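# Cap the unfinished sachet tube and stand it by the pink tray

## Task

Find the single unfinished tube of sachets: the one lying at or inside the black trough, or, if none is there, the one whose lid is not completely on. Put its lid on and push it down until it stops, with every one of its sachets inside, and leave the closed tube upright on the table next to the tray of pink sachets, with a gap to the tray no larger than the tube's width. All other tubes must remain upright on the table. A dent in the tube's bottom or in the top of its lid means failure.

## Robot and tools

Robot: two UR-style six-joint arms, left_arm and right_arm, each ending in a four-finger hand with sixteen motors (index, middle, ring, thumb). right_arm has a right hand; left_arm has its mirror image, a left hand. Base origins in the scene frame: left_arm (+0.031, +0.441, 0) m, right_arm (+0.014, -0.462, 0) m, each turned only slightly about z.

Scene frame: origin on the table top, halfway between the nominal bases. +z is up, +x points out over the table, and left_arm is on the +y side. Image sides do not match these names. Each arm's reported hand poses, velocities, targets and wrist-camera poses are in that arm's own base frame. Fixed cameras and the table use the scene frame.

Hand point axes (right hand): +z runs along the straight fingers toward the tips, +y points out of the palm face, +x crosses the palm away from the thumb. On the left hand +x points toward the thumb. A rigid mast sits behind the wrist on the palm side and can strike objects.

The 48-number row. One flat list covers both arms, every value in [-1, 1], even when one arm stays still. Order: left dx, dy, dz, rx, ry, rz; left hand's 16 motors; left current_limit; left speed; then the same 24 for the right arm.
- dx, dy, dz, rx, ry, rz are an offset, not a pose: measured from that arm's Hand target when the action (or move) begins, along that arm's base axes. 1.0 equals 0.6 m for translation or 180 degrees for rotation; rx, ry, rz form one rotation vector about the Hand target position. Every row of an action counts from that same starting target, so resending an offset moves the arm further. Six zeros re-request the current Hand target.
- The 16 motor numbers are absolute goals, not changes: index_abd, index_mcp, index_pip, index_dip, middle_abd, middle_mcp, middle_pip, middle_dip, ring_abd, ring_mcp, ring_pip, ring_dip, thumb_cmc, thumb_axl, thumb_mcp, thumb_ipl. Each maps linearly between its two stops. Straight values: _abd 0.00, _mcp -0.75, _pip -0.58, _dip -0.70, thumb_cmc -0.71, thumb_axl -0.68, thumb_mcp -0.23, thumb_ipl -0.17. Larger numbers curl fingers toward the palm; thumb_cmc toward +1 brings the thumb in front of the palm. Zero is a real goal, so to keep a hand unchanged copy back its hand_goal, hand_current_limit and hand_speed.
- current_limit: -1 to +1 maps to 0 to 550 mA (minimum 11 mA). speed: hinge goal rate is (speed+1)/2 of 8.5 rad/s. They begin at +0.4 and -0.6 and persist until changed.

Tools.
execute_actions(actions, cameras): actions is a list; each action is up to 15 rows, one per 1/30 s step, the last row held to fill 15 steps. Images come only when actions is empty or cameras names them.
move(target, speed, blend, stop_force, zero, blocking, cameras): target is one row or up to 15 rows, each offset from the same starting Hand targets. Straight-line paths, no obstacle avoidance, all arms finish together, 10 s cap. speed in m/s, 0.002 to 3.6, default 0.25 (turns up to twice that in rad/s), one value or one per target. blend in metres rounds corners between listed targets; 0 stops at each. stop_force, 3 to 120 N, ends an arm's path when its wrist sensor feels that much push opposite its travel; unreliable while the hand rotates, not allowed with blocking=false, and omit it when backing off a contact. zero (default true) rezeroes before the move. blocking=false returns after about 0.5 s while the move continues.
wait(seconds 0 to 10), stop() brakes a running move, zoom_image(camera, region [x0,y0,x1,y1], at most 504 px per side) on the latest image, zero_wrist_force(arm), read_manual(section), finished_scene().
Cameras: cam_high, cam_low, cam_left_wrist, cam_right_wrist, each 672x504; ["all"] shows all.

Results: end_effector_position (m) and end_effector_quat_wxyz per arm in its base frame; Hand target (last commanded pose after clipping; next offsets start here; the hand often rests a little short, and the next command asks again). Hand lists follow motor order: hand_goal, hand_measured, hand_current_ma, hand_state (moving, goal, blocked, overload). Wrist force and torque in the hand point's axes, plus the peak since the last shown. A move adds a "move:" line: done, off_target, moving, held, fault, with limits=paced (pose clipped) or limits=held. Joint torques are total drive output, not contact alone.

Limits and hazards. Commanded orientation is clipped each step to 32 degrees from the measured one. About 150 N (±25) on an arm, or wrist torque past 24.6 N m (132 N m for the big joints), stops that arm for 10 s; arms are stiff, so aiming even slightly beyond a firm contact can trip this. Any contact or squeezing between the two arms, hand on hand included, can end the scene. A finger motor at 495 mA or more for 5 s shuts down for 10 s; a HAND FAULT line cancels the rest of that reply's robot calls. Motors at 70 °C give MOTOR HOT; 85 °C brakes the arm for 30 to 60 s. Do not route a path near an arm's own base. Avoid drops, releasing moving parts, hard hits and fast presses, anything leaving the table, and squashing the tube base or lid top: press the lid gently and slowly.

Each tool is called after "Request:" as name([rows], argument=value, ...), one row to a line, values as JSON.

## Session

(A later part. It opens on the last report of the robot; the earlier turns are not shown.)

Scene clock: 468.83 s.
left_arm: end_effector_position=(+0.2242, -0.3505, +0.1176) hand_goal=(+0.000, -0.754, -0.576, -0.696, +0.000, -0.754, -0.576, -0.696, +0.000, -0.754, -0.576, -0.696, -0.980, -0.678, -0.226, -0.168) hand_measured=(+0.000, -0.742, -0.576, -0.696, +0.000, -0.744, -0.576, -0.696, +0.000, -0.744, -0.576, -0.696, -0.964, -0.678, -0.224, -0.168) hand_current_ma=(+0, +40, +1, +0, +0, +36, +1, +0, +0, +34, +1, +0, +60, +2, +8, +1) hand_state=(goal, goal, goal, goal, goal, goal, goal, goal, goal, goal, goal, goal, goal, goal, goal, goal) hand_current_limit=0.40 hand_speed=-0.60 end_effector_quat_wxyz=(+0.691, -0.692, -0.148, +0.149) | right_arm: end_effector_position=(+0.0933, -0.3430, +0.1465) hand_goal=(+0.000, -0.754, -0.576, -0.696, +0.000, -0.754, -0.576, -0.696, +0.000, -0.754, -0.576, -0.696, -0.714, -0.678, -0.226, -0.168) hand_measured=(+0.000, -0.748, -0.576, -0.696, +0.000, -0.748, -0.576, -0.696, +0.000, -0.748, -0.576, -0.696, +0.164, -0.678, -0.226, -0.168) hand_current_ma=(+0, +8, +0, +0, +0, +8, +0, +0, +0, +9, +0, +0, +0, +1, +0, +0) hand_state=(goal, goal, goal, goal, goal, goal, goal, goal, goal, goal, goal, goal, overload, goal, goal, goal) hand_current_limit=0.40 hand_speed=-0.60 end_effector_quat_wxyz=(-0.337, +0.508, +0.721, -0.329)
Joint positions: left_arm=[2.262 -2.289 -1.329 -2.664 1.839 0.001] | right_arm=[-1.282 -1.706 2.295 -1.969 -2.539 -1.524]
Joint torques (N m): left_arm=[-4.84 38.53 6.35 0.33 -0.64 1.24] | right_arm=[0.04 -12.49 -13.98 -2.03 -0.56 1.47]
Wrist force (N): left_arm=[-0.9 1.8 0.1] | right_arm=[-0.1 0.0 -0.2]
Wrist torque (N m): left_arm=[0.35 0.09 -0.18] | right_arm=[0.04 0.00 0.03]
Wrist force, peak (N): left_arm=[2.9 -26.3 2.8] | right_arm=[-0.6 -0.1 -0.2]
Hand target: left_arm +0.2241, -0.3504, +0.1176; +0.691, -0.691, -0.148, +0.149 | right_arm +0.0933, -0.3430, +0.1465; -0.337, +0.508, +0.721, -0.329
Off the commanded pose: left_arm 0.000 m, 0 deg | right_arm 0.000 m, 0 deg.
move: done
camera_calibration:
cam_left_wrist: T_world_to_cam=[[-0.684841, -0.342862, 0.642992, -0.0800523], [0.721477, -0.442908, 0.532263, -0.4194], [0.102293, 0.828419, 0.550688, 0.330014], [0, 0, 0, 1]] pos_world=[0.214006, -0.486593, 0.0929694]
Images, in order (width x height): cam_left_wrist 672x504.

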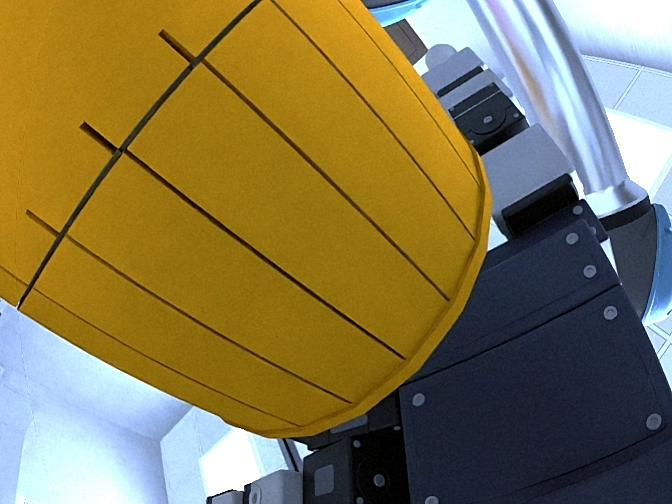

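Request:
move([
  [0,0,0.25,0,0,0, 0,-0.754,-0.576,-0.696,0,-0.754,-0.576,-0.696,0,-0.754,-0.576,-0.696,-0.98,-0.678,-0.226,-0.168,0.4,-0.6, 0,0,0,0,0,0, 0,-0.754,-0.576,-0.696,0,-0.754,-0.576,-0.696,0,-0.754,-0.576,-0.696,-0.714,-0.678,-0.226,-0.168,0.4,-0.6],
  [0,0,0.404,-0.4245,-0.2663,0.0688, 0,-0.754,-0.576,-0.696,0,-0.754,-0.576,-0.696,0,-0.754,-0.576,-0.696,-0.98,-0.678,-0.226,-0.168,0.4,-0.6, 0,0,0,0,0,0, 0,-0.754,-0.576,-0.696,0,-0.754,-0.576,-0.696,0,-0.754,-0.576,-0.696,-0.714,-0.678,-0.226,-0.168,0.4,-0.6],
  [-0.0313,-0.1493,0.404,0.1214,-0.6309,0.6255, 0,-0.754,-0.576,-0.696,0,-0.754,-0.576,-0.696,0,-0.754,-0.576,-0.696,-0.98,-0.678,-0.226,-0.168,0.4,-0.6, 0,0,0,0,0,0, 0,-0.754,-0.576,-0.696,0,-0.754,-0.576,-0.696,0,-0.754,-0.576,-0.696,-0.714,-0.678,-0.226,-0.168,0.4,-0.6],
], speed=0.35, blend=[0.03, 0.0, 0.0], cameras=["cam_left_wrist","cam_low","cam_high"])

Scene clock: 574.00 s.
left_arm: end_effector_position=(+0.2054, -0.4400, +0.3600) hand_goal=(+0.000, -0.754, -0.576, -0.696, +0.000, -0.754, -0.576, -0.696, +0.000, -0.754, -0.576, -0.696, -0.980, -0.678, -0.226, -0.168) hand_measured=(+0.000, -0.748, -0.576, -0.696, +0.000, -0.750, -0.576, -0.696, +0.000, -0.750, -0.576, -0.696, -0.978, -0.678, -0.224, -0.168) hand_current_ma=(+0, +16, +1, +0, +0, +15, +1, +0, +0, +13, +1, +0, +5, +2, +9, +1) hand_state=(goal, goal, goal, goal, goal, goal, goal, goal, goal, goal, goal, goal, goal, goal, goal, goal) hand_current_limit=0.40 hand_speed=-0.60 end_effector_quat_wxyz=(+0.001, +0.021, +1.000, +0.000) | right_arm: end_effector_position=(+0.0933, -0.3430, +0.1465) hand_goal=(+0.000, -0.754, -0.576, -0.696, +0.000, -0.754, -0.576, -0.696, +0.000, -0.754, -0.576, -0.696, -0.714, -0.678, -0.226, -0.168) hand_measured=(+0.000, -0.748, -0.576, -0.696, +0.000, -0.748, -0.576, -0.696, +0.000, -0.748, -0.576, -0.696, +0.164, -0.678, -0.226, -0.168) hand_current_ma=(+0, +8, +0, +0, +0, +8, +0, +0, +0, +9, +0, +0, +0, +1, +0, +0) hand_state=(goal, goal, goal, goal, goal, goal, goal, goal, goal, goal, goal, goal, overload, goal, goal, goal) hand_current_limit=0.40 hand_speed=-0.60 end_effector_quat_wxyz=(-0.337, +0.508, +0.721, -0.329)
Joint positions: left_arm=[2.209 -1.722 -1.402 -1.587 1.573 -2.462] | right_arm=[-1.282 -1.706 2.295 -1.969 -2.539 -1.524]
Joint torques (N m): left_arm=[-7.76 37.72 12.15 2.2 1.2 -1.26] | right_arm=[-0.41 -12.03 -13.2 -2.04 -0.22 1.5]
Wrist force (N): left_arm=[0.3 0.7 0.0] | right_arm=[-0.3 0.0 0.0]
Wrist torque (N m): left_arm=[0.00 -0.01 0.01] | right_arm=[0.02 0.02 0.00]
Wrist force, peak (N): left_arm=[-1.0 4.6 -0.4] | right_arm=[-0.6 -0.4 0.1]
Hand target: left_arm +0.2054, -0.4400, +0.3600; +0.001, +0.021, +1.000, +0.000 | right_arm +0.0933, -0.3430, +0.1465; -0.337, +0.508, +0.721, -0.329
Off the commanded pose: left_arm 0.000 m, 0 deg | right_arm 0.000 m, 0 deg.
move: done
camera_calibration:
cam_left_wrist: T_world_to_cam=[[0.738275, -0.673668, 0.0334826, -0.497903], [-0.499004, -0.512115, 0.699095, -0.414339], [-0.453811, -0.532832, -0.714245, 0.243295], [0, 0, 0, 1]] pos_world=[0.271243, -0.417975, 0.480105]
Images, in order (width x height): cam_high 672x504, cam_low 672x504, cam_left_wrist 672x504.

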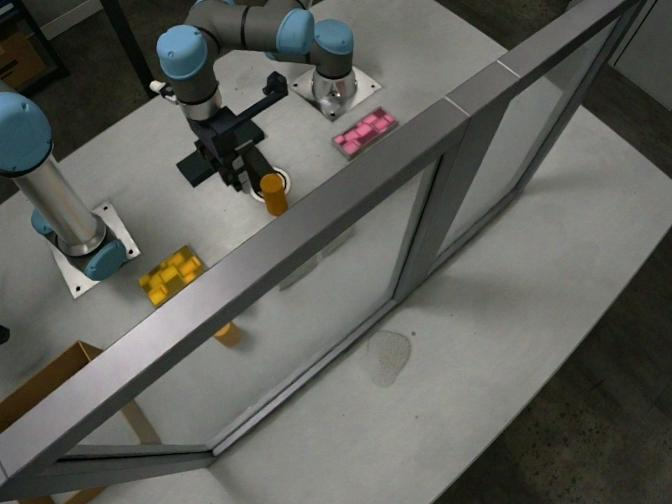

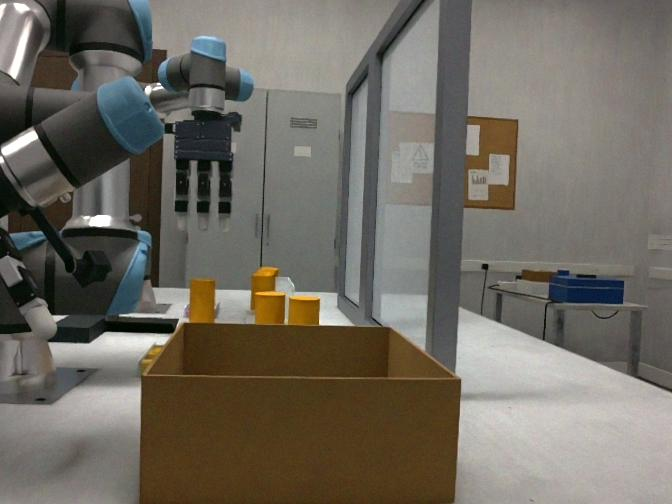

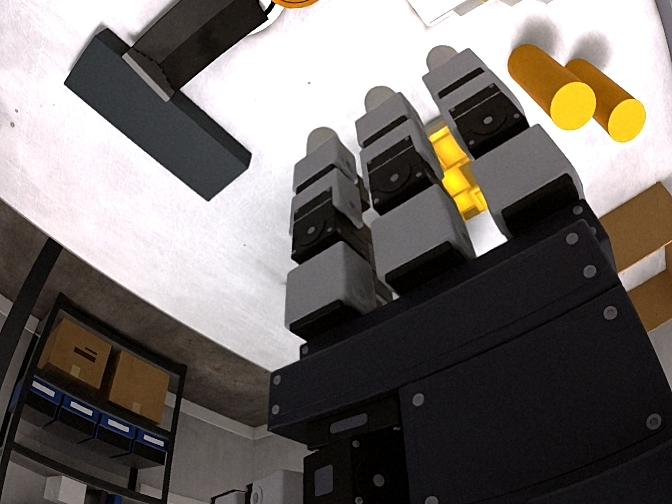

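Request:
move(target=[0,0,-0.3633,0,0,0, 0,-0.754,-0.576,-0.696,0,-0.754,-0.576,-0.696,0,-0.754,-0.576,-0.696,-0.98,-0.678,-0.226,-0.168,0.4,-0.6, 0,0,0,0,0,0, 0,-0.754,-0.576,-0.696,0,-0.754,-0.576,-0.696,0,-0.754,-0.576,-0.696,-0.714,-0.678,-0.226,-0.168,0.4,-0.6], speed=0.12, cameras=["cam_left_wrist","cam_low","cam_high"])

Request:
zoom_image(camera="cam_low", region=[150, 230, 290, 340])

Request:
zoom_image(camera="cam_high", region=[200, 80, 400, 240])

Scene clock: 583.40 s.
left_arm: end_effector_position=(+0.2053, -0.4399, +0.1420) hand_goal=(+0.000, -0.754, -0.576, -0.696, +0.000, -0.754, -0.576, -0.696, +0.000, -0.754, -0.576, -0.696, -0.980, -0.678, -0.226, -0.168) hand_measured=(+0.000, -0.748, -0.576, -0.696, +0.000, -0.750, -0.576, -0.696, +0.000, -0.750, -0.576, -0.696, -0.978, -0.678, -0.224, -0.168) hand_current_ma=(+0, +16, +1, +0, +0, +15, +1, +0, +0, +13, +1, +0, +5, +2, +11, +1) hand_state=(goal, goal, goal, goal, goal, goal, goal, goal, goal, goal, goal, goal, goal, goal, goal, goal) hand_current_limit=0.40 hand_speed=-0.60 end_effector_quat_wxyz=(+0.001, +0.021, +1.000, +0.000) | right_arm: end_effector_position=(+0.0933, -0.3430, +0.1465) hand_goal=(+0.000, -0.754, -0.576, -0.696, +0.000, -0.754, -0.576, -0.696, +0.000, -0.754, -0.576, -0.696, -0.714, -0.678, -0.226, -0.168) hand_measured=(+0.000, -0.748, -0.576, -0.696, +0.000, -0.748, -0.576, -0.696, +0.000, -0.748, -0.576, -0.696, +0.164, -0.678, -0.226, -0.168) hand_current_ma=(+0, +8, +0, +0, +0, +8, +0, +0, +0, +9, +0, +0, +0, +1, +0, +0) hand_state=(goal, goal, goal, goal, goal, goal, goal, goal, goal, goal, goal, goal, overload, goal, goal, goal) hand_current_limit=0.40 hand_speed=-0.60 end_effector_quat_wxyz=(-0.337, +0.508, +0.721, -0.329)
Joint positions: left_arm=[2.209 -1.853 -1.822 -1.037 1.573 -2.462] | right_arm=[-1.282 -1.706 2.295 -1.969 -2.539 -1.524]
Joint torques (N m): left_arm=[1.53 35.15 29.65 2.67 -0.92 0.56] | right_arm=[-0.37 -12.15 -12.96 -2.17 -0.12 1.57]
Wrist force (N): left_arm=[0.3 0.7 -0.2] | right_arm=[-0.1 -0.2 0.0]
Wrist torque (N m): left_arm=[0.02 -0.02 0.03] | right_arm=[0.01 0.00 0.02]
Wrist force, peak (N): left_arm=[0.6 0.9 1.6] | right_arm=[-0.7 -0.1 -0.1]
Hand target: left_arm +0.2054, -0.4400, +0.1420; +0.001, +0.021, +1.000, +0.000 | right_arm +0.0933, -0.3430, +0.1465; -0.337, +0.508, +0.721, -0.329
Off the commanded pose: left_arm 0.000 m, 0 deg | right_arm 0.000 m, 0 deg.
move: done
camera_calibration:
cam_left_wrist: T_world_to_cam=[[0.738383, -0.673558, 0.0333308, -0.490403], [-0.498844, -0.512259, 0.699104, -0.26197], [-0.453813, -0.532833, -0.714243, 0.0875261], [0, 0, 0, 1]] pos_world=[0.271143, -0.417874, 0.262005]
Images, in order (width x height): cam_high 672x504, cam_low 672x504, cam_left_wrist 672x504.

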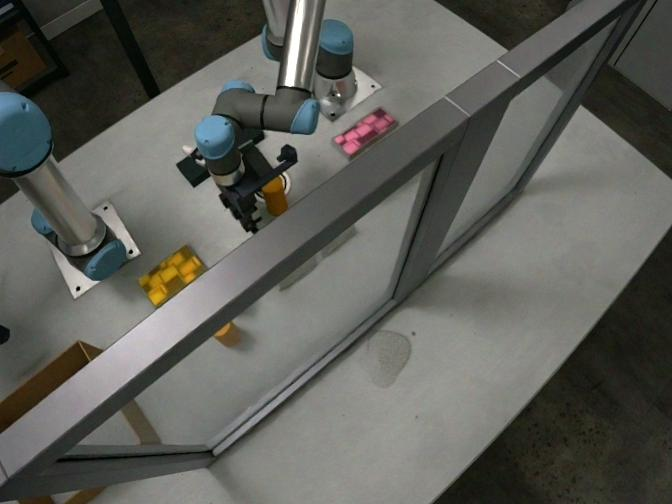

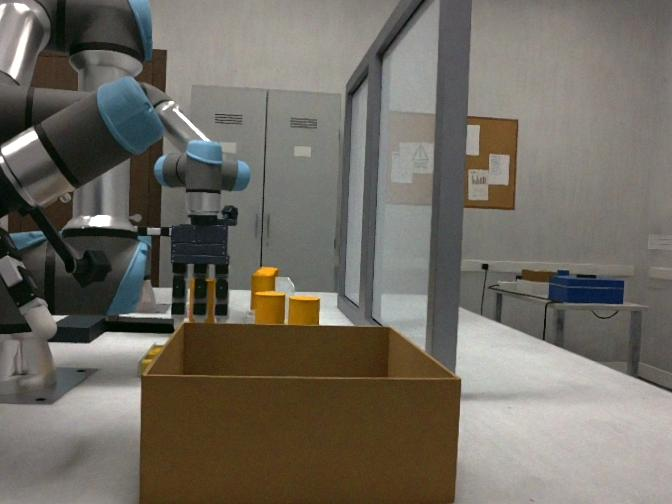

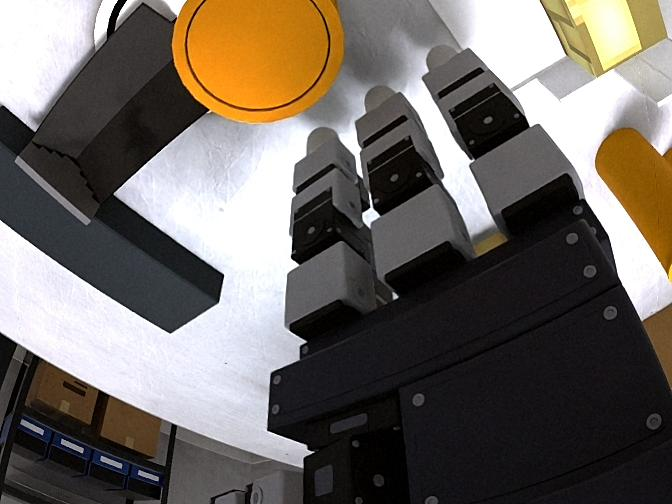

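Scaled by 3.600 from the camera's 672x504 image, which has a finer 960x720 frame.

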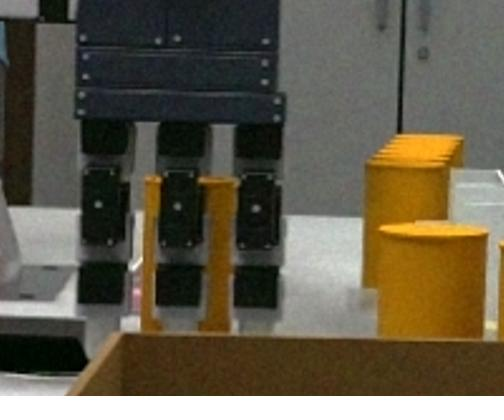

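Scaled by 2.520 from the camera's 672x504 image, which has a finer 960x720 frame.

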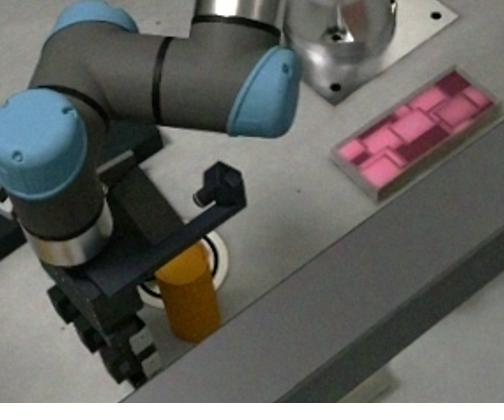

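Request:
move([
  [0.0021,0.05,0,0,0,0, -0.067,-0.59,-0.576,-0.696,0,-0.713,-0.576,-0.696,0.067,-0.59,-0.576,-0.696,-0.98,-0.678,-0.226,-0.168,0.4,-0.6, 0,0,0,0,0,0, 0,-0.754,-0.576,-0.696,0,-0.754,-0.576,-0.696,0,-0.754,-0.576,-0.696,-0.714,-0.678,-0.226,-0.168,0.4,-0.6],
  [0.0042,0.1,0,0,0,0, -0.067,-0.59,-0.576,-0.696,0,-0.713,-0.576,-0.696,0.067,-0.59,-0.576,-0.696,-0.98,-0.678,-0.226,-0.168,0.4,-0.6, 0,0,0,0,0,0, 0,-0.754,-0.576,-0.696,0,-0.754,-0.576,-0.696,0,-0.754,-0.576,-0.696,-0.714,-0.678,-0.226,-0.168,0.4,-0.6],
], speed=0.03, blend=0.01, cameras=["cam_left_wrist","cam_low","cam_high"])

Request:
zoom_image(camera="cam_low", region=[150, 230, 290, 340])

Request:
zoom_image(camera="cam_high", region=[200, 80, 400, 240])

Scene clock: 602.50 s.
left_arm: end_effector_position=(+0.2079, -0.3799, +0.1420) hand_goal=(-0.068, -0.590, -0.576, -0.696, +0.000, -0.714, -0.576, -0.696, +0.066, -0.590, -0.576, -0.696, -0.980, -0.678, -0.226, -0.168) hand_measured=(-0.064, -0.594, -0.576, -0.696, +0.000, -0.716, -0.576, -0.696, +0.062, -0.594, -0.576, -0.696, -0.978, -0.678, -0.224, -0.168) hand_current_ma=(+10, -13, +1, +0, +0, -8, -1, +0, -11, -11, +1, +0, +5, +2, +11, +1) hand_state=(goal, goal, goal, goal, goal, goal, goal, goal, goal, goal, goal, goal, goal, goal, goal, goal) hand_current_limit=0.40 hand_speed=-0.60 end_effector_quat_wxyz=(+0.001, +0.020, +1.000, +0.000) | right_arm: end_effector_position=(+0.0933, -0.3430, +0.1465) hand_goal=(+0.000, -0.754, -0.576, -0.696, +0.000, -0.754, -0.576, -0.696, +0.000, -0.754, -0.576, -0.696, -0.714, -0.678, -0.226, -0.168) hand_measured=(+0.000, -0.748, -0.576, -0.696, +0.000, -0.748, -0.576, -0.696, +0.000, -0.748, -0.576, -0.696, +0.164, -0.678, -0.226, -0.168) hand_current_ma=(+0, +8, +0, +0, +0, +8, +0, +0, +0, +9, +0, +0, +0, +1, +0, +0) hand_state=(goal, goal, goal, goal, goal, goal, goal, goal, goal, goal, goal, goal, overload, goal, goal, goal) hand_current_limit=0.40 hand_speed=-0.60 end_effector_quat_wxyz=(-0.337, +0.508, +0.721, -0.329)
Joint positions: left_arm=[2.284 -1.736 -1.972 -1.003 1.573 -2.388] | right_arm=[-1.282 -1.706 2.295 -1.969 -2.539 -1.524]
Joint torques (N m): left_arm=[-8.8 19.19 31.9 2.58 -1.37 -1.31] | right_arm=[-0.37 -10.84 -12.92 -2.18 -0.05 1.54]
Wrist force (N): left_arm=[0.2 0.7 0.3] | right_arm=[-0.2 -0.3 -0.1]
Wrist torque (N m): left_arm=[0.00 0.00 0.00] | right_arm=[-0.01 0.01 0.01]
Wrist force, peak (N): left_arm=[0.6 1.0 0.5] | right_arm=[-0.5 0.0 0.3]
Hand target: left_arm +0.2079, -0.3800, +0.1420; +0.001, +0.021, +1.000, +0.000 | right_arm +0.0933, -0.3430, +0.1465; -0.337, +0.508, +0.721, -0.329
Off the commanded pose: left_arm 0.000 m, 0 deg | right_arm 0.000 m, 0 deg.
move: done
camera_calibration:
cam_left_wrist: T_world_to_cam=[[0.73841, -0.67352, 0.0334839, -0.451876], [-0.498898, -0.512208, 0.699102, -0.229853], [-0.453708, -0.532928, -0.714238, 0.120666], [0, 0, 0, 1]] pos_world=[0.273743, -0.357774, 0.262005]
Images, in order (width x height): cam_high 672x504, cam_low 672x504, cam_left_wrist 672x504.

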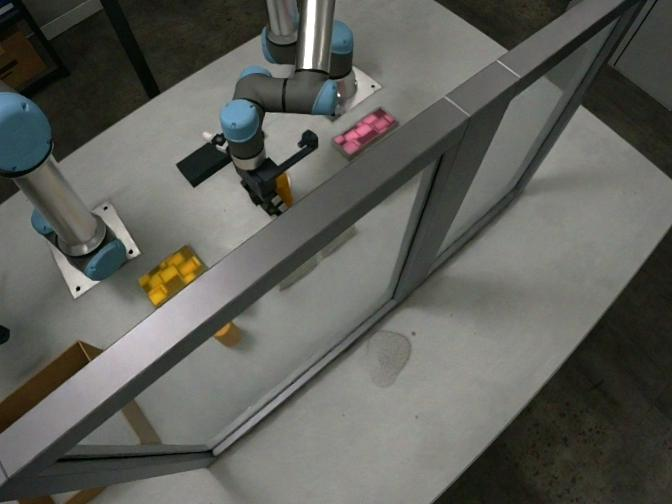

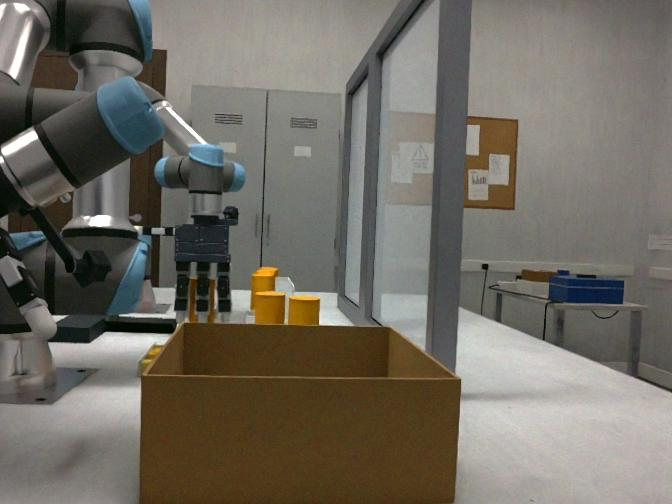

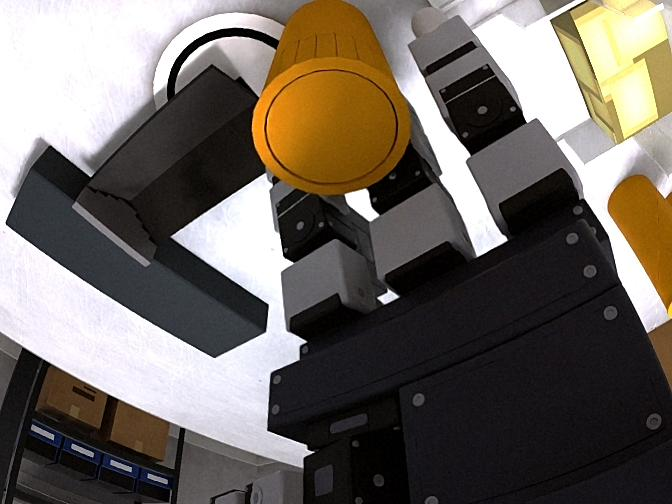

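Scaled by 3.600 from the camera's 672x504 image, which has a finer 960x720 frame.

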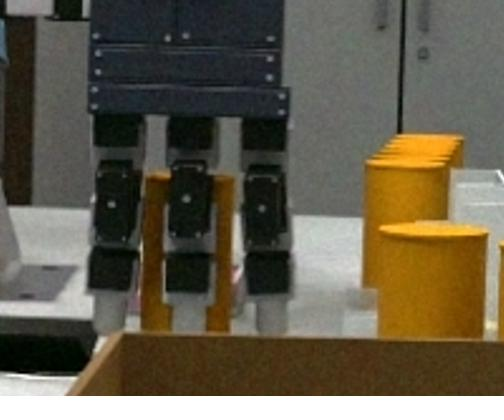

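Scaled by 2.520 from the camera's 672x504 image, which has a finer 960x720 frame.

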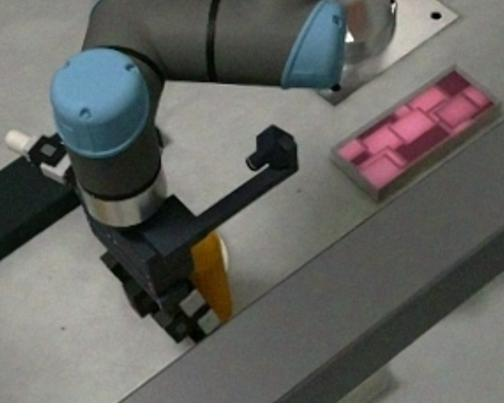

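Request:
move(target=[-0.0028,0.25,0,0,0,0, -0.067,-0.59,-0.576,-0.696,0,-0.713,-0.576,-0.696,0.067,-0.59,-0.576,-0.696,-0.98,-0.678,-0.226,-0.168,0.4,-0.6, 0,0,0,0,0,0, 0,-0.754,-0.576,-0.696,0,-0.754,-0.576,-0.696,0,-0.754,-0.576,-0.696,-0.714,-0.678,-0.226,-0.168,0.4,-0.6], speed=0.04, cameras=["cam_left_wrist","cam_low","cam_high"])

Request:
zoom_image(camera="cam_low", region=[150, 230, 290, 340])

Request:
zoom_image(camera="cam_high", region=[200, 80, 400, 240])

Scene clock: 614.70 s.
left_arm: end_effector_position=(+0.2061, -0.2299, +0.1419) hand_goal=(-0.068, -0.590, -0.576, -0.696, +0.000, -0.714, -0.576, -0.696, +0.066, -0.590, -0.576, -0.696, -0.980, -0.678, -0.226, -0.168) hand_measured=(-0.064, -0.594, -0.576, -0.696, +0.000, -0.716, -0.576, -0.696, +0.062, -0.594, -0.576, -0.696, -0.978, -0.678, -0.224, -0.168) hand_current_ma=(+8, -13, +1, +0, +0, -6, -1, +0, -11, -11, +1, +0, +5, +2, +11, +1) hand_state=(goal, goal, goal, goal, goal, goal, goal, goal, goal, goal, goal, goal, goal, goal, goal, goal) hand_current_limit=0.40 hand_speed=-0.60 end_effector_quat_wxyz=(+0.001, +0.020, +1.000, +0.000) | right_arm: end_effector_position=(+0.0933, -0.3430, +0.1465) hand_goal=(+0.000, -0.754, -0.576, -0.696, +0.000, -0.754, -0.576, -0.696, +0.000, -0.754, -0.576, -0.696, -0.714, -0.678, -0.226, -0.168) hand_measured=(+0.000, -0.748, -0.576, -0.696, +0.000, -0.748, -0.576, -0.696, +0.000, -0.748, -0.576, -0.696, +0.164, -0.678, -0.226, -0.168) hand_current_ma=(+0, +8, +0, +0, +0, +8, +0, +0, +0, +9, +0, +0, +0, +1, +0, +0) hand_state=(goal, goal, goal, goal, goal, goal, goal, goal, goal, goal, goal, goal, overload, goal, goal, goal) hand_current_limit=0.40 hand_speed=-0.60 end_effector_quat_wxyz=(-0.337, +0.508, +0.721, -0.329)
Joint positions: left_arm=[2.54 -1.414 -2.295 -1.001 1.572 -2.131] | right_arm=[-1.282 -1.706 2.295 -1.969 -2.539 -1.524]
Joint torques (N m): left_arm=[-8.89 4 30.57 2.42 -1.34 -1.25] | right_arm=[-0.45 -10.91 -13.4 -2.14 -0.13 1.42]
Wrist force (N): left_arm=[0.5 0.8 0.0] | right_arm=[-0.4 -0.1 0.0]
Wrist torque (N m): left_arm=[0.04 -0.05 0.08] | right_arm=[0.01 0.04 -0.01]
Wrist force, peak (N): left_arm=[0.4 1.4 0.0] | right_arm=[-0.2 -0.5 0.4]
Hand target: left_arm +0.2062, -0.2300, +0.1420; +0.001, +0.021, +1.000, +0.000 | right_arm +0.0933, -0.3430, +0.1465; -0.337, +0.508, +0.721, -0.329
Off the commanded pose: left_arm 0.000 m, 0 deg | right_arm 0.000 m, 0 deg.
move: done
camera_calibration:
cam_left_wrist: T_world_to_cam=[[0.73842, -0.673524, 0.0331771, -0.34951], [-0.498715, -0.512328, 0.699145, -0.154057], [-0.453894, -0.532809, -0.71421, 0.199802], [0, 0, 0, 1]] pos_world=[0.271944, -0.207874, 0.262004]
Images, in order (width x height): cam_high 672x504, cam_low 672x504, cam_left_wrist 672x504.

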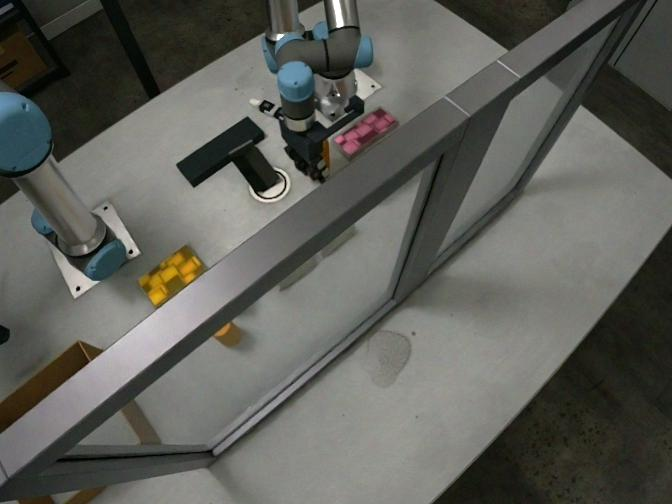

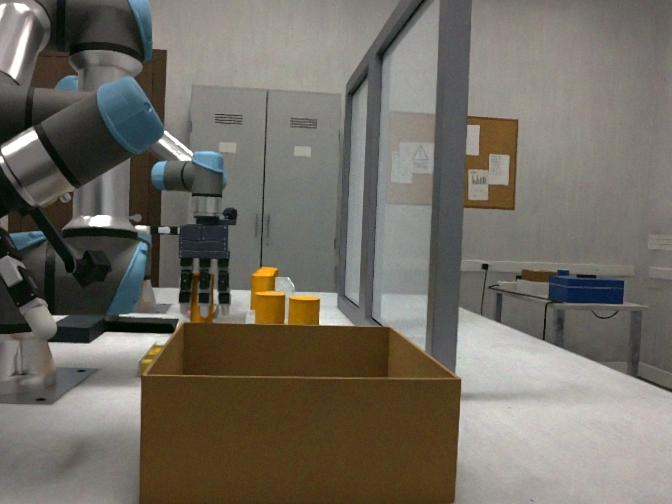

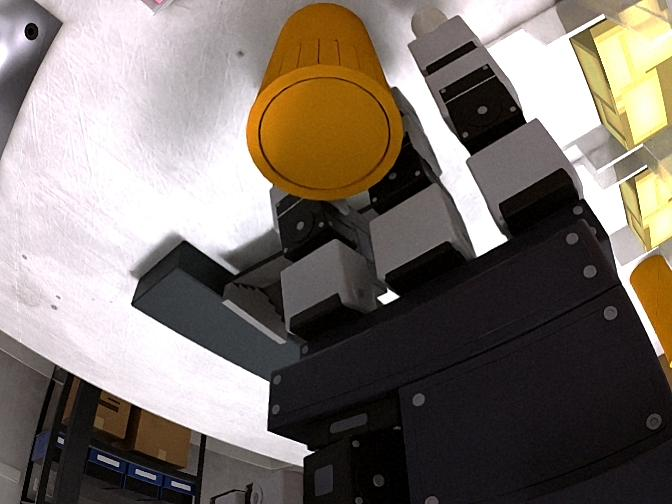

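Scaled by 3.600 from the camera's 672x504 image, which has a finer 960x720 frame.

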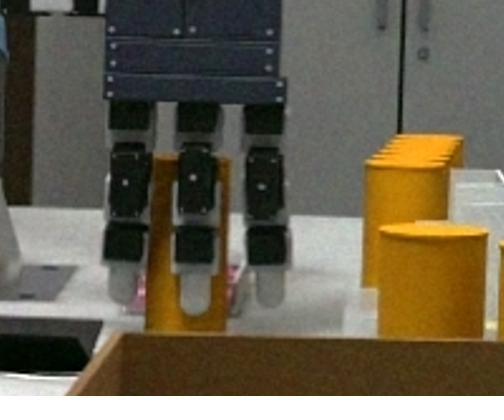

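Scaled by 2.520 from the camera's 672x504 image, which has a finer 960x720 frame.

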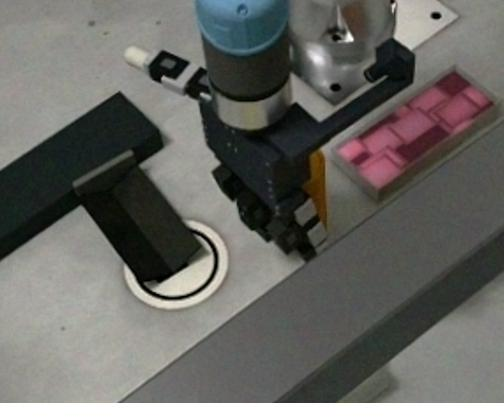

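Request:
move(target=[0.0022,0.0517,0,0,0,0, -0.067,-0.59,-0.576,-0.696,0,-0.713,-0.576,-0.696,0.067,-0.59,-0.576,-0.696,-0.98,-0.678,-0.226,-0.168,0.4,-0.6, 0,0,0,0,0,0, 0,-0.754,-0.576,-0.696,0,-0.754,-0.576,-0.696,0,-0.754,-0.576,-0.696,-0.714,-0.678,-0.226,-0.168,0.4,-0.6], speed=0.03, cameras=["cam_left_wrist","cam_high"])

Request:
zoom_image(camera="cam_high", region=[260, 80, 420, 210])

Scene clock: 626.80 s.
left_arm: end_effector_position=(+0.2074, -0.1988, +0.1419) hand_goal=(-0.068, -0.590, -0.576, -0.696, +0.000, -0.714, -0.576, -0.696, +0.066, -0.590, -0.576, -0.696, -0.980, -0.678, -0.226, -0.168) hand_measured=(-0.066, -0.594, -0.576, -0.696, +0.000, -0.716, -0.576, -0.696, +0.062, -0.594, -0.576, -0.696, -0.978, -0.678, -0.224, -0.168) hand_current_ma=(+7, -13, +1, +0, +0, -6, -1, +0, -11, -11, +1, +0, +5, +2, +11, +1) hand_state=(goal, goal, goal, goal, goal, goal, goal, goal, goal, goal, goal, goal, goal, goal, goal, goal) hand_current_limit=0.40 hand_speed=-0.60 end_effector_quat_wxyz=(+0.001, +0.020, +1.000, +0.000) end_effector_velocity=(+0.000, -0.001, +0.000) end_effector_angular_velocity=(+0.001, +0.000, +0.003) | right_arm: end_effector_position=(+0.0933, -0.3430, +0.1465) hand_goal=(+0.000, -0.754, -0.576, -0.696, +0.000, -0.754, -0.576, -0.696, +0.000, -0.754, -0.576, -0.696, -0.714, -0.678, -0.226, -0.168) hand_measured=(+0.000, -0.748, -0.576, -0.696, +0.000, -0.748, -0.576, -0.696, +0.000, -0.748, -0.576, -0.696, +0.164, -0.678, -0.226, -0.168) hand_current_ma=(+0, +8, +0, +0, +0, +8, +0, +0, +0, +9, +0, +0, +0, +1, +0, +0) hand_state=(goal, goal, goal, goal, goal, goal, goal, goal, goal, goal, goal, goal, overload, goal, goal, goal) hand_current_limit=0.40 hand_speed=-0.60 end_effector_quat_wxyz=(-0.337, +0.508, +0.721, -0.329)
Joint positions: left_arm=[2.617 -1.344 -2.348 -1.018 1.572 -2.054] | right_arm=[-1.282 -1.706 2.295 -1.969 -2.539 -1.524]
Joint velocities: left_arm=[-0.003 -0.003 0.002 -0.001 0.001 -0.006] | right_arm=[within noise]
Joint torques (N m): left_arm=[-9.05 1.16 31.73 2.48 -1.44 -1.4] | right_arm=[-0.61 -10.94 -12.56 -2.03 -0.02 1.45]
Wrist force (N): left_arm=[0.5 0.5 0.0] | right_arm=[-0.2 0.0 -0.1]
Wrist torque (N m): left_arm=[0.02 -0.05 0.07] | right_arm=[0.03 0.00 0.02]
Wrist force, peak (N): left_arm=[0.3 1.2 0.0] | right_arm=[-0.4 -0.4 0.1]
Hand target: left_arm +0.2075, -0.1990, +0.1420; +0.001, +0.021, +1.000, +0.000 | right_arm +0.0933, -0.3430, +0.1465; -0.337, +0.508, +0.721, -0.329
Off the commanded pose: left_arm 0.000 m, 0 deg | right_arm 0.000 m, 0 deg.
move: done
camera_calibration:
cam_left_wrist: T_world_to_cam=[[0.73842, -0.673524, 0.0331771, -0.329523], [-0.498715, -0.512328, 0.699145, -0.137475], [-0.453894, -0.532809, -0.71421, 0.216963], [0, 0, 0, 1]] pos_world=[0.273244, -0.176774, 0.262004]
Images, in order (width x height): cam_high 672x504, cam_left_wrist 672x504.

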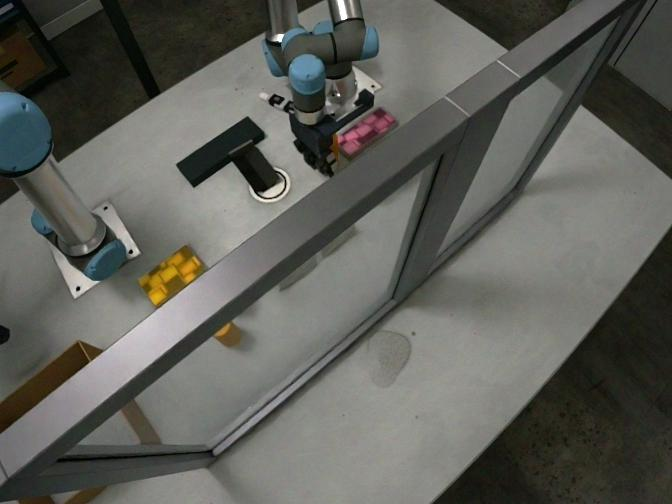

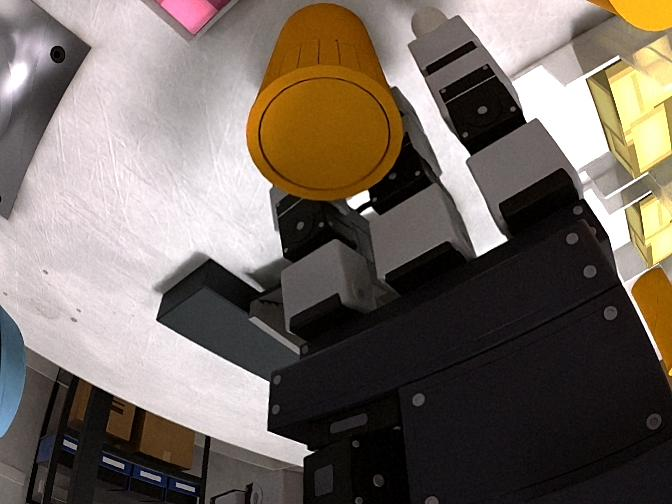

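Scaled by 3.150 from the camera's 672x504 image, which has a finer 960x720 frame.

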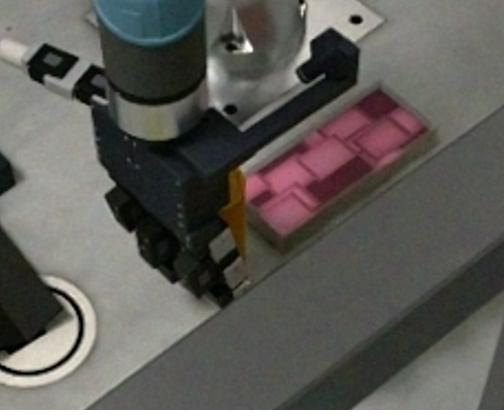

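Request:
zoom_image(camera="cam_left_wrist", region=[120, 0, 420, 220])

Request:
move([
  [0,0,0,0,0,0, -0.2,-0.65,-0.576,-0.696,0,-0.713,-0.576,-0.696,0.2,-0.65,-0.576,-0.696,-0.98,-0.678,-0.226,-0.168,0.4,-0.7, 0,0,0,0,0,0, 0,-0.754,-0.576,-0.696,0,-0.754,-0.576,-0.696,0,-0.754,-0.576,-0.696,-0.714,-0.678,-0.226,-0.168,0.4,-0.6],
  [-0.0042,-0.1,0,0,0,0, -0.2,-0.65,-0.576,-0.696,0,-0.713,-0.576,-0.696,0.2,-0.65,-0.576,-0.696,-0.98,-0.678,-0.226,-0.168,0.4,-0.7, 0,0,0,0,0,0, 0,-0.754,-0.576,-0.696,0,-0.754,-0.576,-0.696,0,-0.754,-0.576,-0.696,-0.714,-0.678,-0.226,-0.168,0.4,-0.6],
], speed=0.03, cameras=["cam_left_wrist","cam_high"])

Scaled by 1.680 from the camera's 672x504 image, which has a finer 960x720 frame.

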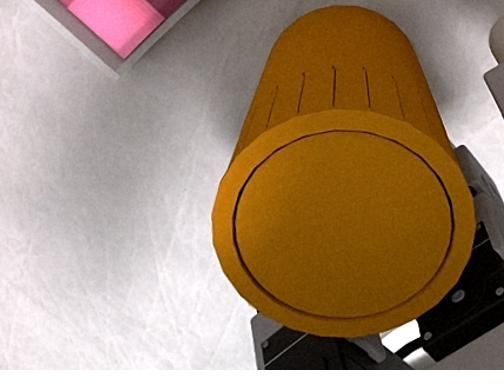

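Scene clock: 635.47 s.
left_arm: end_effector_position=(+0.2051, -0.2592, +0.1421) hand_goal=(-0.200, -0.650, -0.576, -0.696, +0.000, -0.714, -0.576, -0.696, +0.200, -0.650, -0.576, -0.696, -0.980, -0.678, -0.226, -0.168) hand_measured=(-0.194, -0.648, -0.576, -0.696, +0.000, -0.716, -0.576, -0.696, +0.194, -0.648, -0.576, -0.696, -0.978, -0.678, -0.224, -0.168) hand_current_ma=(+14, +8, +1, +0, +0, -5, -1, +0, -16, +7, +1, +0, +5, +2, +11, +1) hand_state=(goal, goal, goal, goal, goal, goal, goal, goal, goal, goal, goal, goal, goal, goal, goal, goal) hand_current_limit=0.40 hand_speed=-0.70 end_effector_quat_wxyz=(+0.001, +0.021, +1.000, +0.000) end_effector_velocity=(+0.000, +0.002, +0.000) end_effector_angular_velocity=(+0.000, +0.001, -0.003) | right_arm: end_effector_position=(+0.0933, -0.3430, +0.1465) hand_goal=(+0.000, -0.754, -0.576, -0.696, +0.000, -0.754, -0.576, -0.696, +0.000, -0.754, -0.576, -0.696, -0.714, -0.678, -0.226, -0.168) hand_measured=(+0.000, -0.748, -0.576, -0.696, +0.000, -0.748, -0.576, -0.696, +0.000, -0.748, -0.576, -0.696, +0.164, -0.678, -0.226, -0.168) hand_current_ma=(+0, +8, +0, +0, +0, +8, +0, +0, +0, +9, +0, +0, +0, +1, +0, +0) hand_state=(goal, goal, goal, goal, goal, goal, goal, goal, goal, goal, goal, goal, overload, goal, goal, goal) hand_current_limit=0.40 hand_speed=-0.60 end_effector_quat_wxyz=(-0.337, +0.508, +0.721, -0.329)
Joint positions: left_arm=[2.476 -1.478 -2.241 -0.991 1.572 -2.195] | right_arm=[-1.282 -1.706 2.295 -1.969 -2.539 -1.524]
Joint velocities: left_arm=[0.003 0.003 -0.004 0 -0.001 0.006] | right_arm=[within noise]
Joint torques (N m): left_arm=[10.15 22.89 8.42 3.15 2.07 1.35] | right_arm=[0.06 -11.01 -11.95 -1.95 -0.07 1.57]
Wrist force (N): left_arm=[0.0 0.8 0.0] | right_arm=[-0.5 -0.1 -0.1]
Wrist torque (N m): left_arm=[0.02 0.03 0.07] | right_arm=[0.03 0.04 -0.01]
Wrist force, peak (N): left_arm=[0.8 1.0 -0.4] | right_arm=[-0.4 -0.4 -0.3]
Hand target: left_arm +0.2050, -0.2590, +0.1420; +0.001, +0.021, +1.000, +0.000 | right_arm +0.0933, -0.3430, +0.1465; -0.337, +0.508, +0.721, -0.329
Off the commanded pose: left_arm 0.000 m, 0 deg | right_arm 0.000 m, 0 deg.
move: done
camera_calibration:
cam_left_wrist: T_world_to_cam=[[0.738371, -0.67355, 0.0337296, -0.368508], [-0.499051, -0.51207, 0.699094, -0.169541], [-0.453603, -0.533024, -0.714234, 0.183766], [0, 0, 0, 1]] pos_world=[0.270843, -0.237074, 0.262206]
Images, in order (width x height): cam_high 672x504, cam_left_wrist 672x504.

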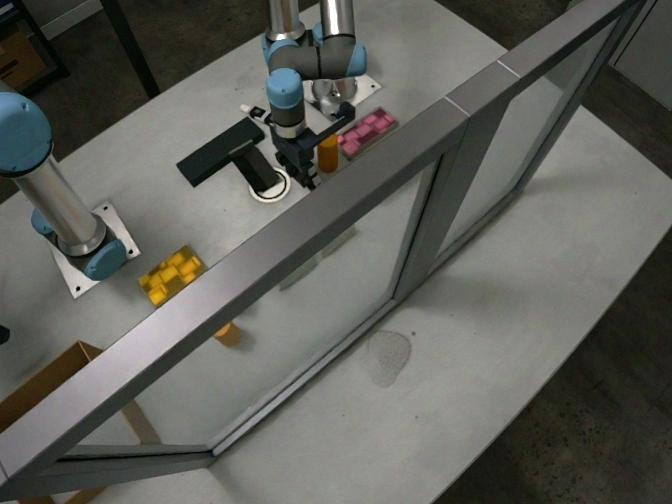

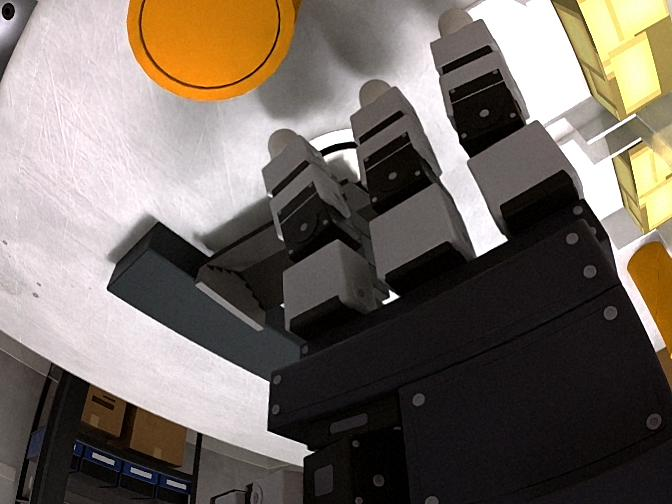

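Request:
zoom_image(camera="cam_high", region=[290, 90, 420, 190])

Request:
move(target=[0,0,0.3,0,0,0, 0,-0.754,-0.576,-0.696,0,-0.754,-0.576,-0.696,0,-0.754,-0.576,-0.696,-0.714,-0.678,-0.226,-0.168,0.4,-0.7, 0,0,0,0,0,0, 0,-0.754,-0.576,-0.696,0,-0.754,-0.576,-0.696,0,-0.754,-0.576,-0.696,-0.714,-0.678,-0.226,-0.168,0.4,-0.6], speed=0.15, cameras=["cam_left_wrist","cam_high","cam_low"])

Scaled by 3.877 from the camera's 672x504 image, which has a finer 960x720 frame.

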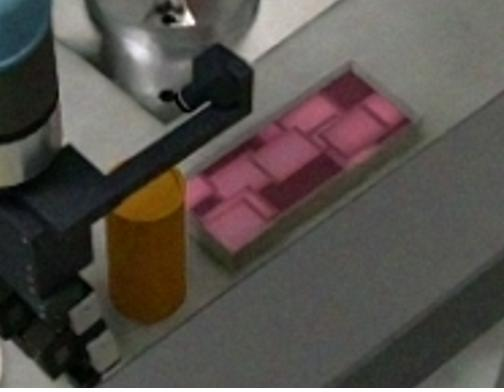

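Scene clock: 640.33 s.
left_arm: end_effector_position=(+0.2050, -0.2590, +0.3220) hand_goal=(+0.000, -0.754, -0.576, -0.696, +0.000, -0.754, -0.576, -0.696, +0.000, -0.754, -0.576, -0.696, -0.714, -0.678, -0.226, -0.168) hand_measured=(-0.004, -0.748, -0.576, -0.696, +0.000, -0.750, -0.576, -0.696, +0.004, -0.750, -0.576, -0.696, -0.716, -0.678, -0.224, -0.168) hand_current_ma=(-8, +17, +1, +0, +0, +16, -1, +0, +9, +15, +1, +0, -7, +2, +11, +1) hand_state=(goal, goal, goal, goal, goal, goal, goal, goal, goal, goal, goal, goal, goal, goal, goal, goal) hand_current_limit=0.40 hand_speed=-0.70 end_effector_quat_wxyz=(+0.001, +0.021, +1.000, +0.000) | right_arm: end_effector_position=(+0.0933, -0.3430, +0.1465) hand_goal=(+0.000, -0.754, -0.576, -0.696, +0.000, -0.754, -0.576, -0.696, +0.000, -0.754, -0.576, -0.696, -0.714, -0.678, -0.226, -0.168) hand_measured=(+0.000, -0.748, -0.576, -0.696, +0.000, -0.748, -0.576, -0.696, +0.000, -0.748, -0.576, -0.696, +0.164, -0.678, -0.226, -0.168) hand_current_ma=(+0, +8, +0, +0, +0, +8, +0, +0, +0, +9, +0, +0, +0, +1, +0, +0) hand_state=(goal, goal, goal, goal, goal, goal, goal, goal, goal, goal, goal, goal, overload, goal, goal, goal) hand_current_limit=0.40 hand_speed=-0.60 end_effector_quat_wxyz=(-0.337, +0.508, +0.721, -0.329)
Joint positions: left_arm=[2.476 -1.327 -1.874 -1.509 1.572 -2.195] | right_arm=[-1.282 -1.706 2.295 -1.969 -2.539 -1.524]
Joint torques (N m): left_arm=[7.1 3.8 24.68 1.08 -1.39 1.51] | right_arm=[-0.68 -10.68 -11.27 -1.81 0.21 1.49]
Wrist force (N): left_arm=[0.2 0.7 0.1] | right_arm=[-0.3 0.2 0.0]
Wrist torque (N m): left_arm=[-0.01 0.00 0.07] | right_arm=[0.05 0.02 0.01]
Wrist force, peak (N): left_arm=[0.3 0.8 1.8] | right_arm=[-0.5 -0.2 0.3]
Hand target: left_arm +0.2050, -0.2590, +0.3220; +0.001, +0.021, +1.000, +0.000 | right_arm +0.0933, -0.3430, +0.1465; -0.337, +0.508, +0.721, -0.329
Off the commanded pose: left_arm 0.000 m, 0 deg | right_arm 0.000 m, 0 deg.
move: done
camera_calibration:
cam_left_wrist: T_world_to_cam=[[0.738307, -0.673626, 0.0336293, -0.374388], [-0.499052, -0.51207, 0.699093, -0.295236], [-0.453707, -0.532928, -0.71424, 0.312246], [0, 0, 0, 1]] pos_world=[0.270743, -0.236975, 0.442006]
Images, in order (width x height): cam_high 672x504, cam_low 672x504, cam_left_wrist 672x504.

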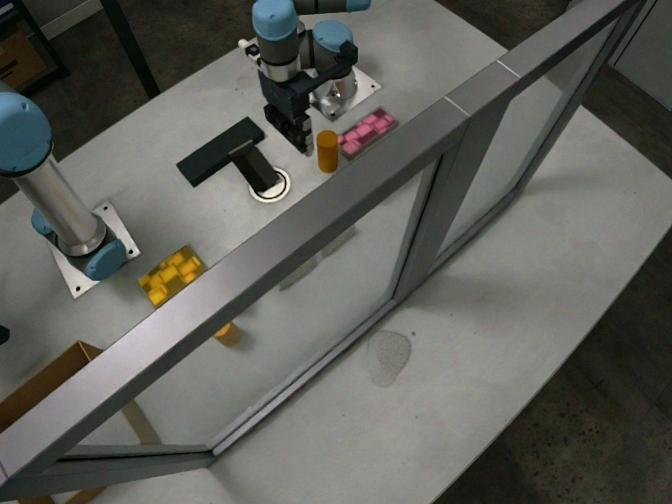

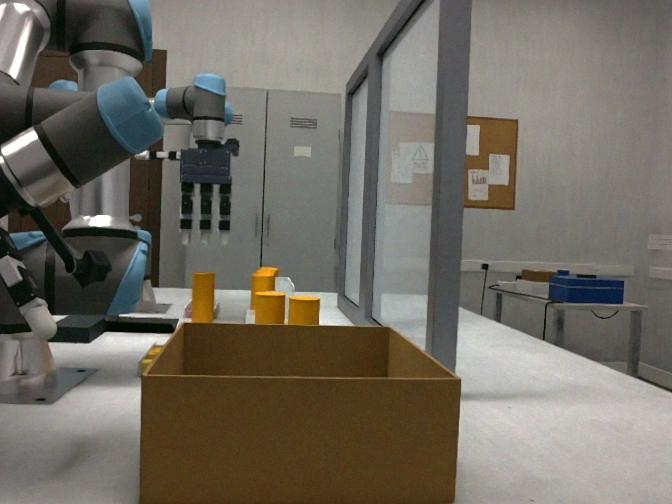

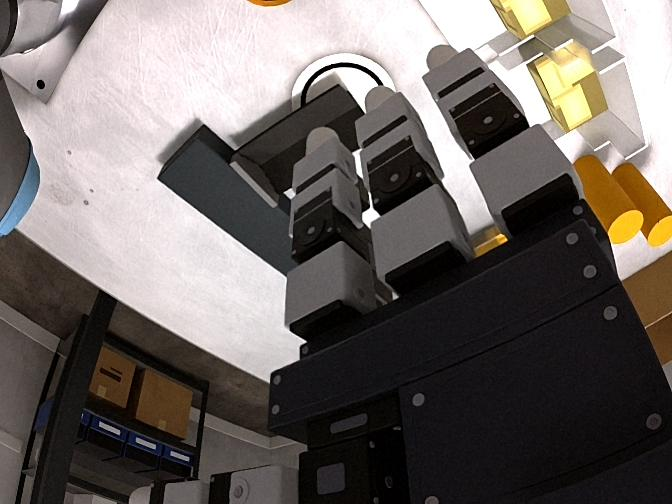

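Request:
zoom_image(camera="cam_high", region=[290, 90, 420, 190])

Request:
zoom_image(camera="cam_low", region=[160, 250, 340, 340])

Scaled by 3.877 from the camera's 672x504 image, which has a finer 960x720 frame.

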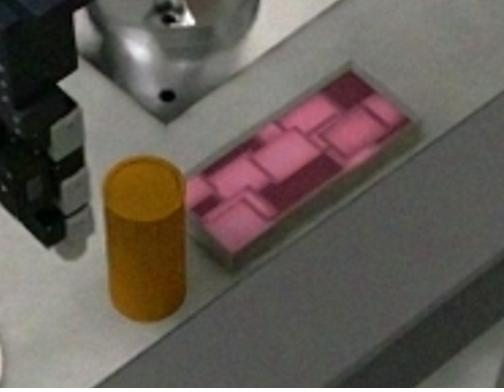

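Scaled by 2.800 from the camera's 672x504 image, which has a finer 960x720 frame.

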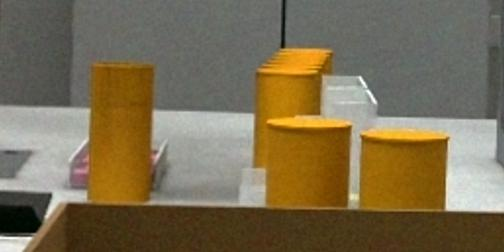

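Request:
finished_scene()

The scene is finished: the task was done.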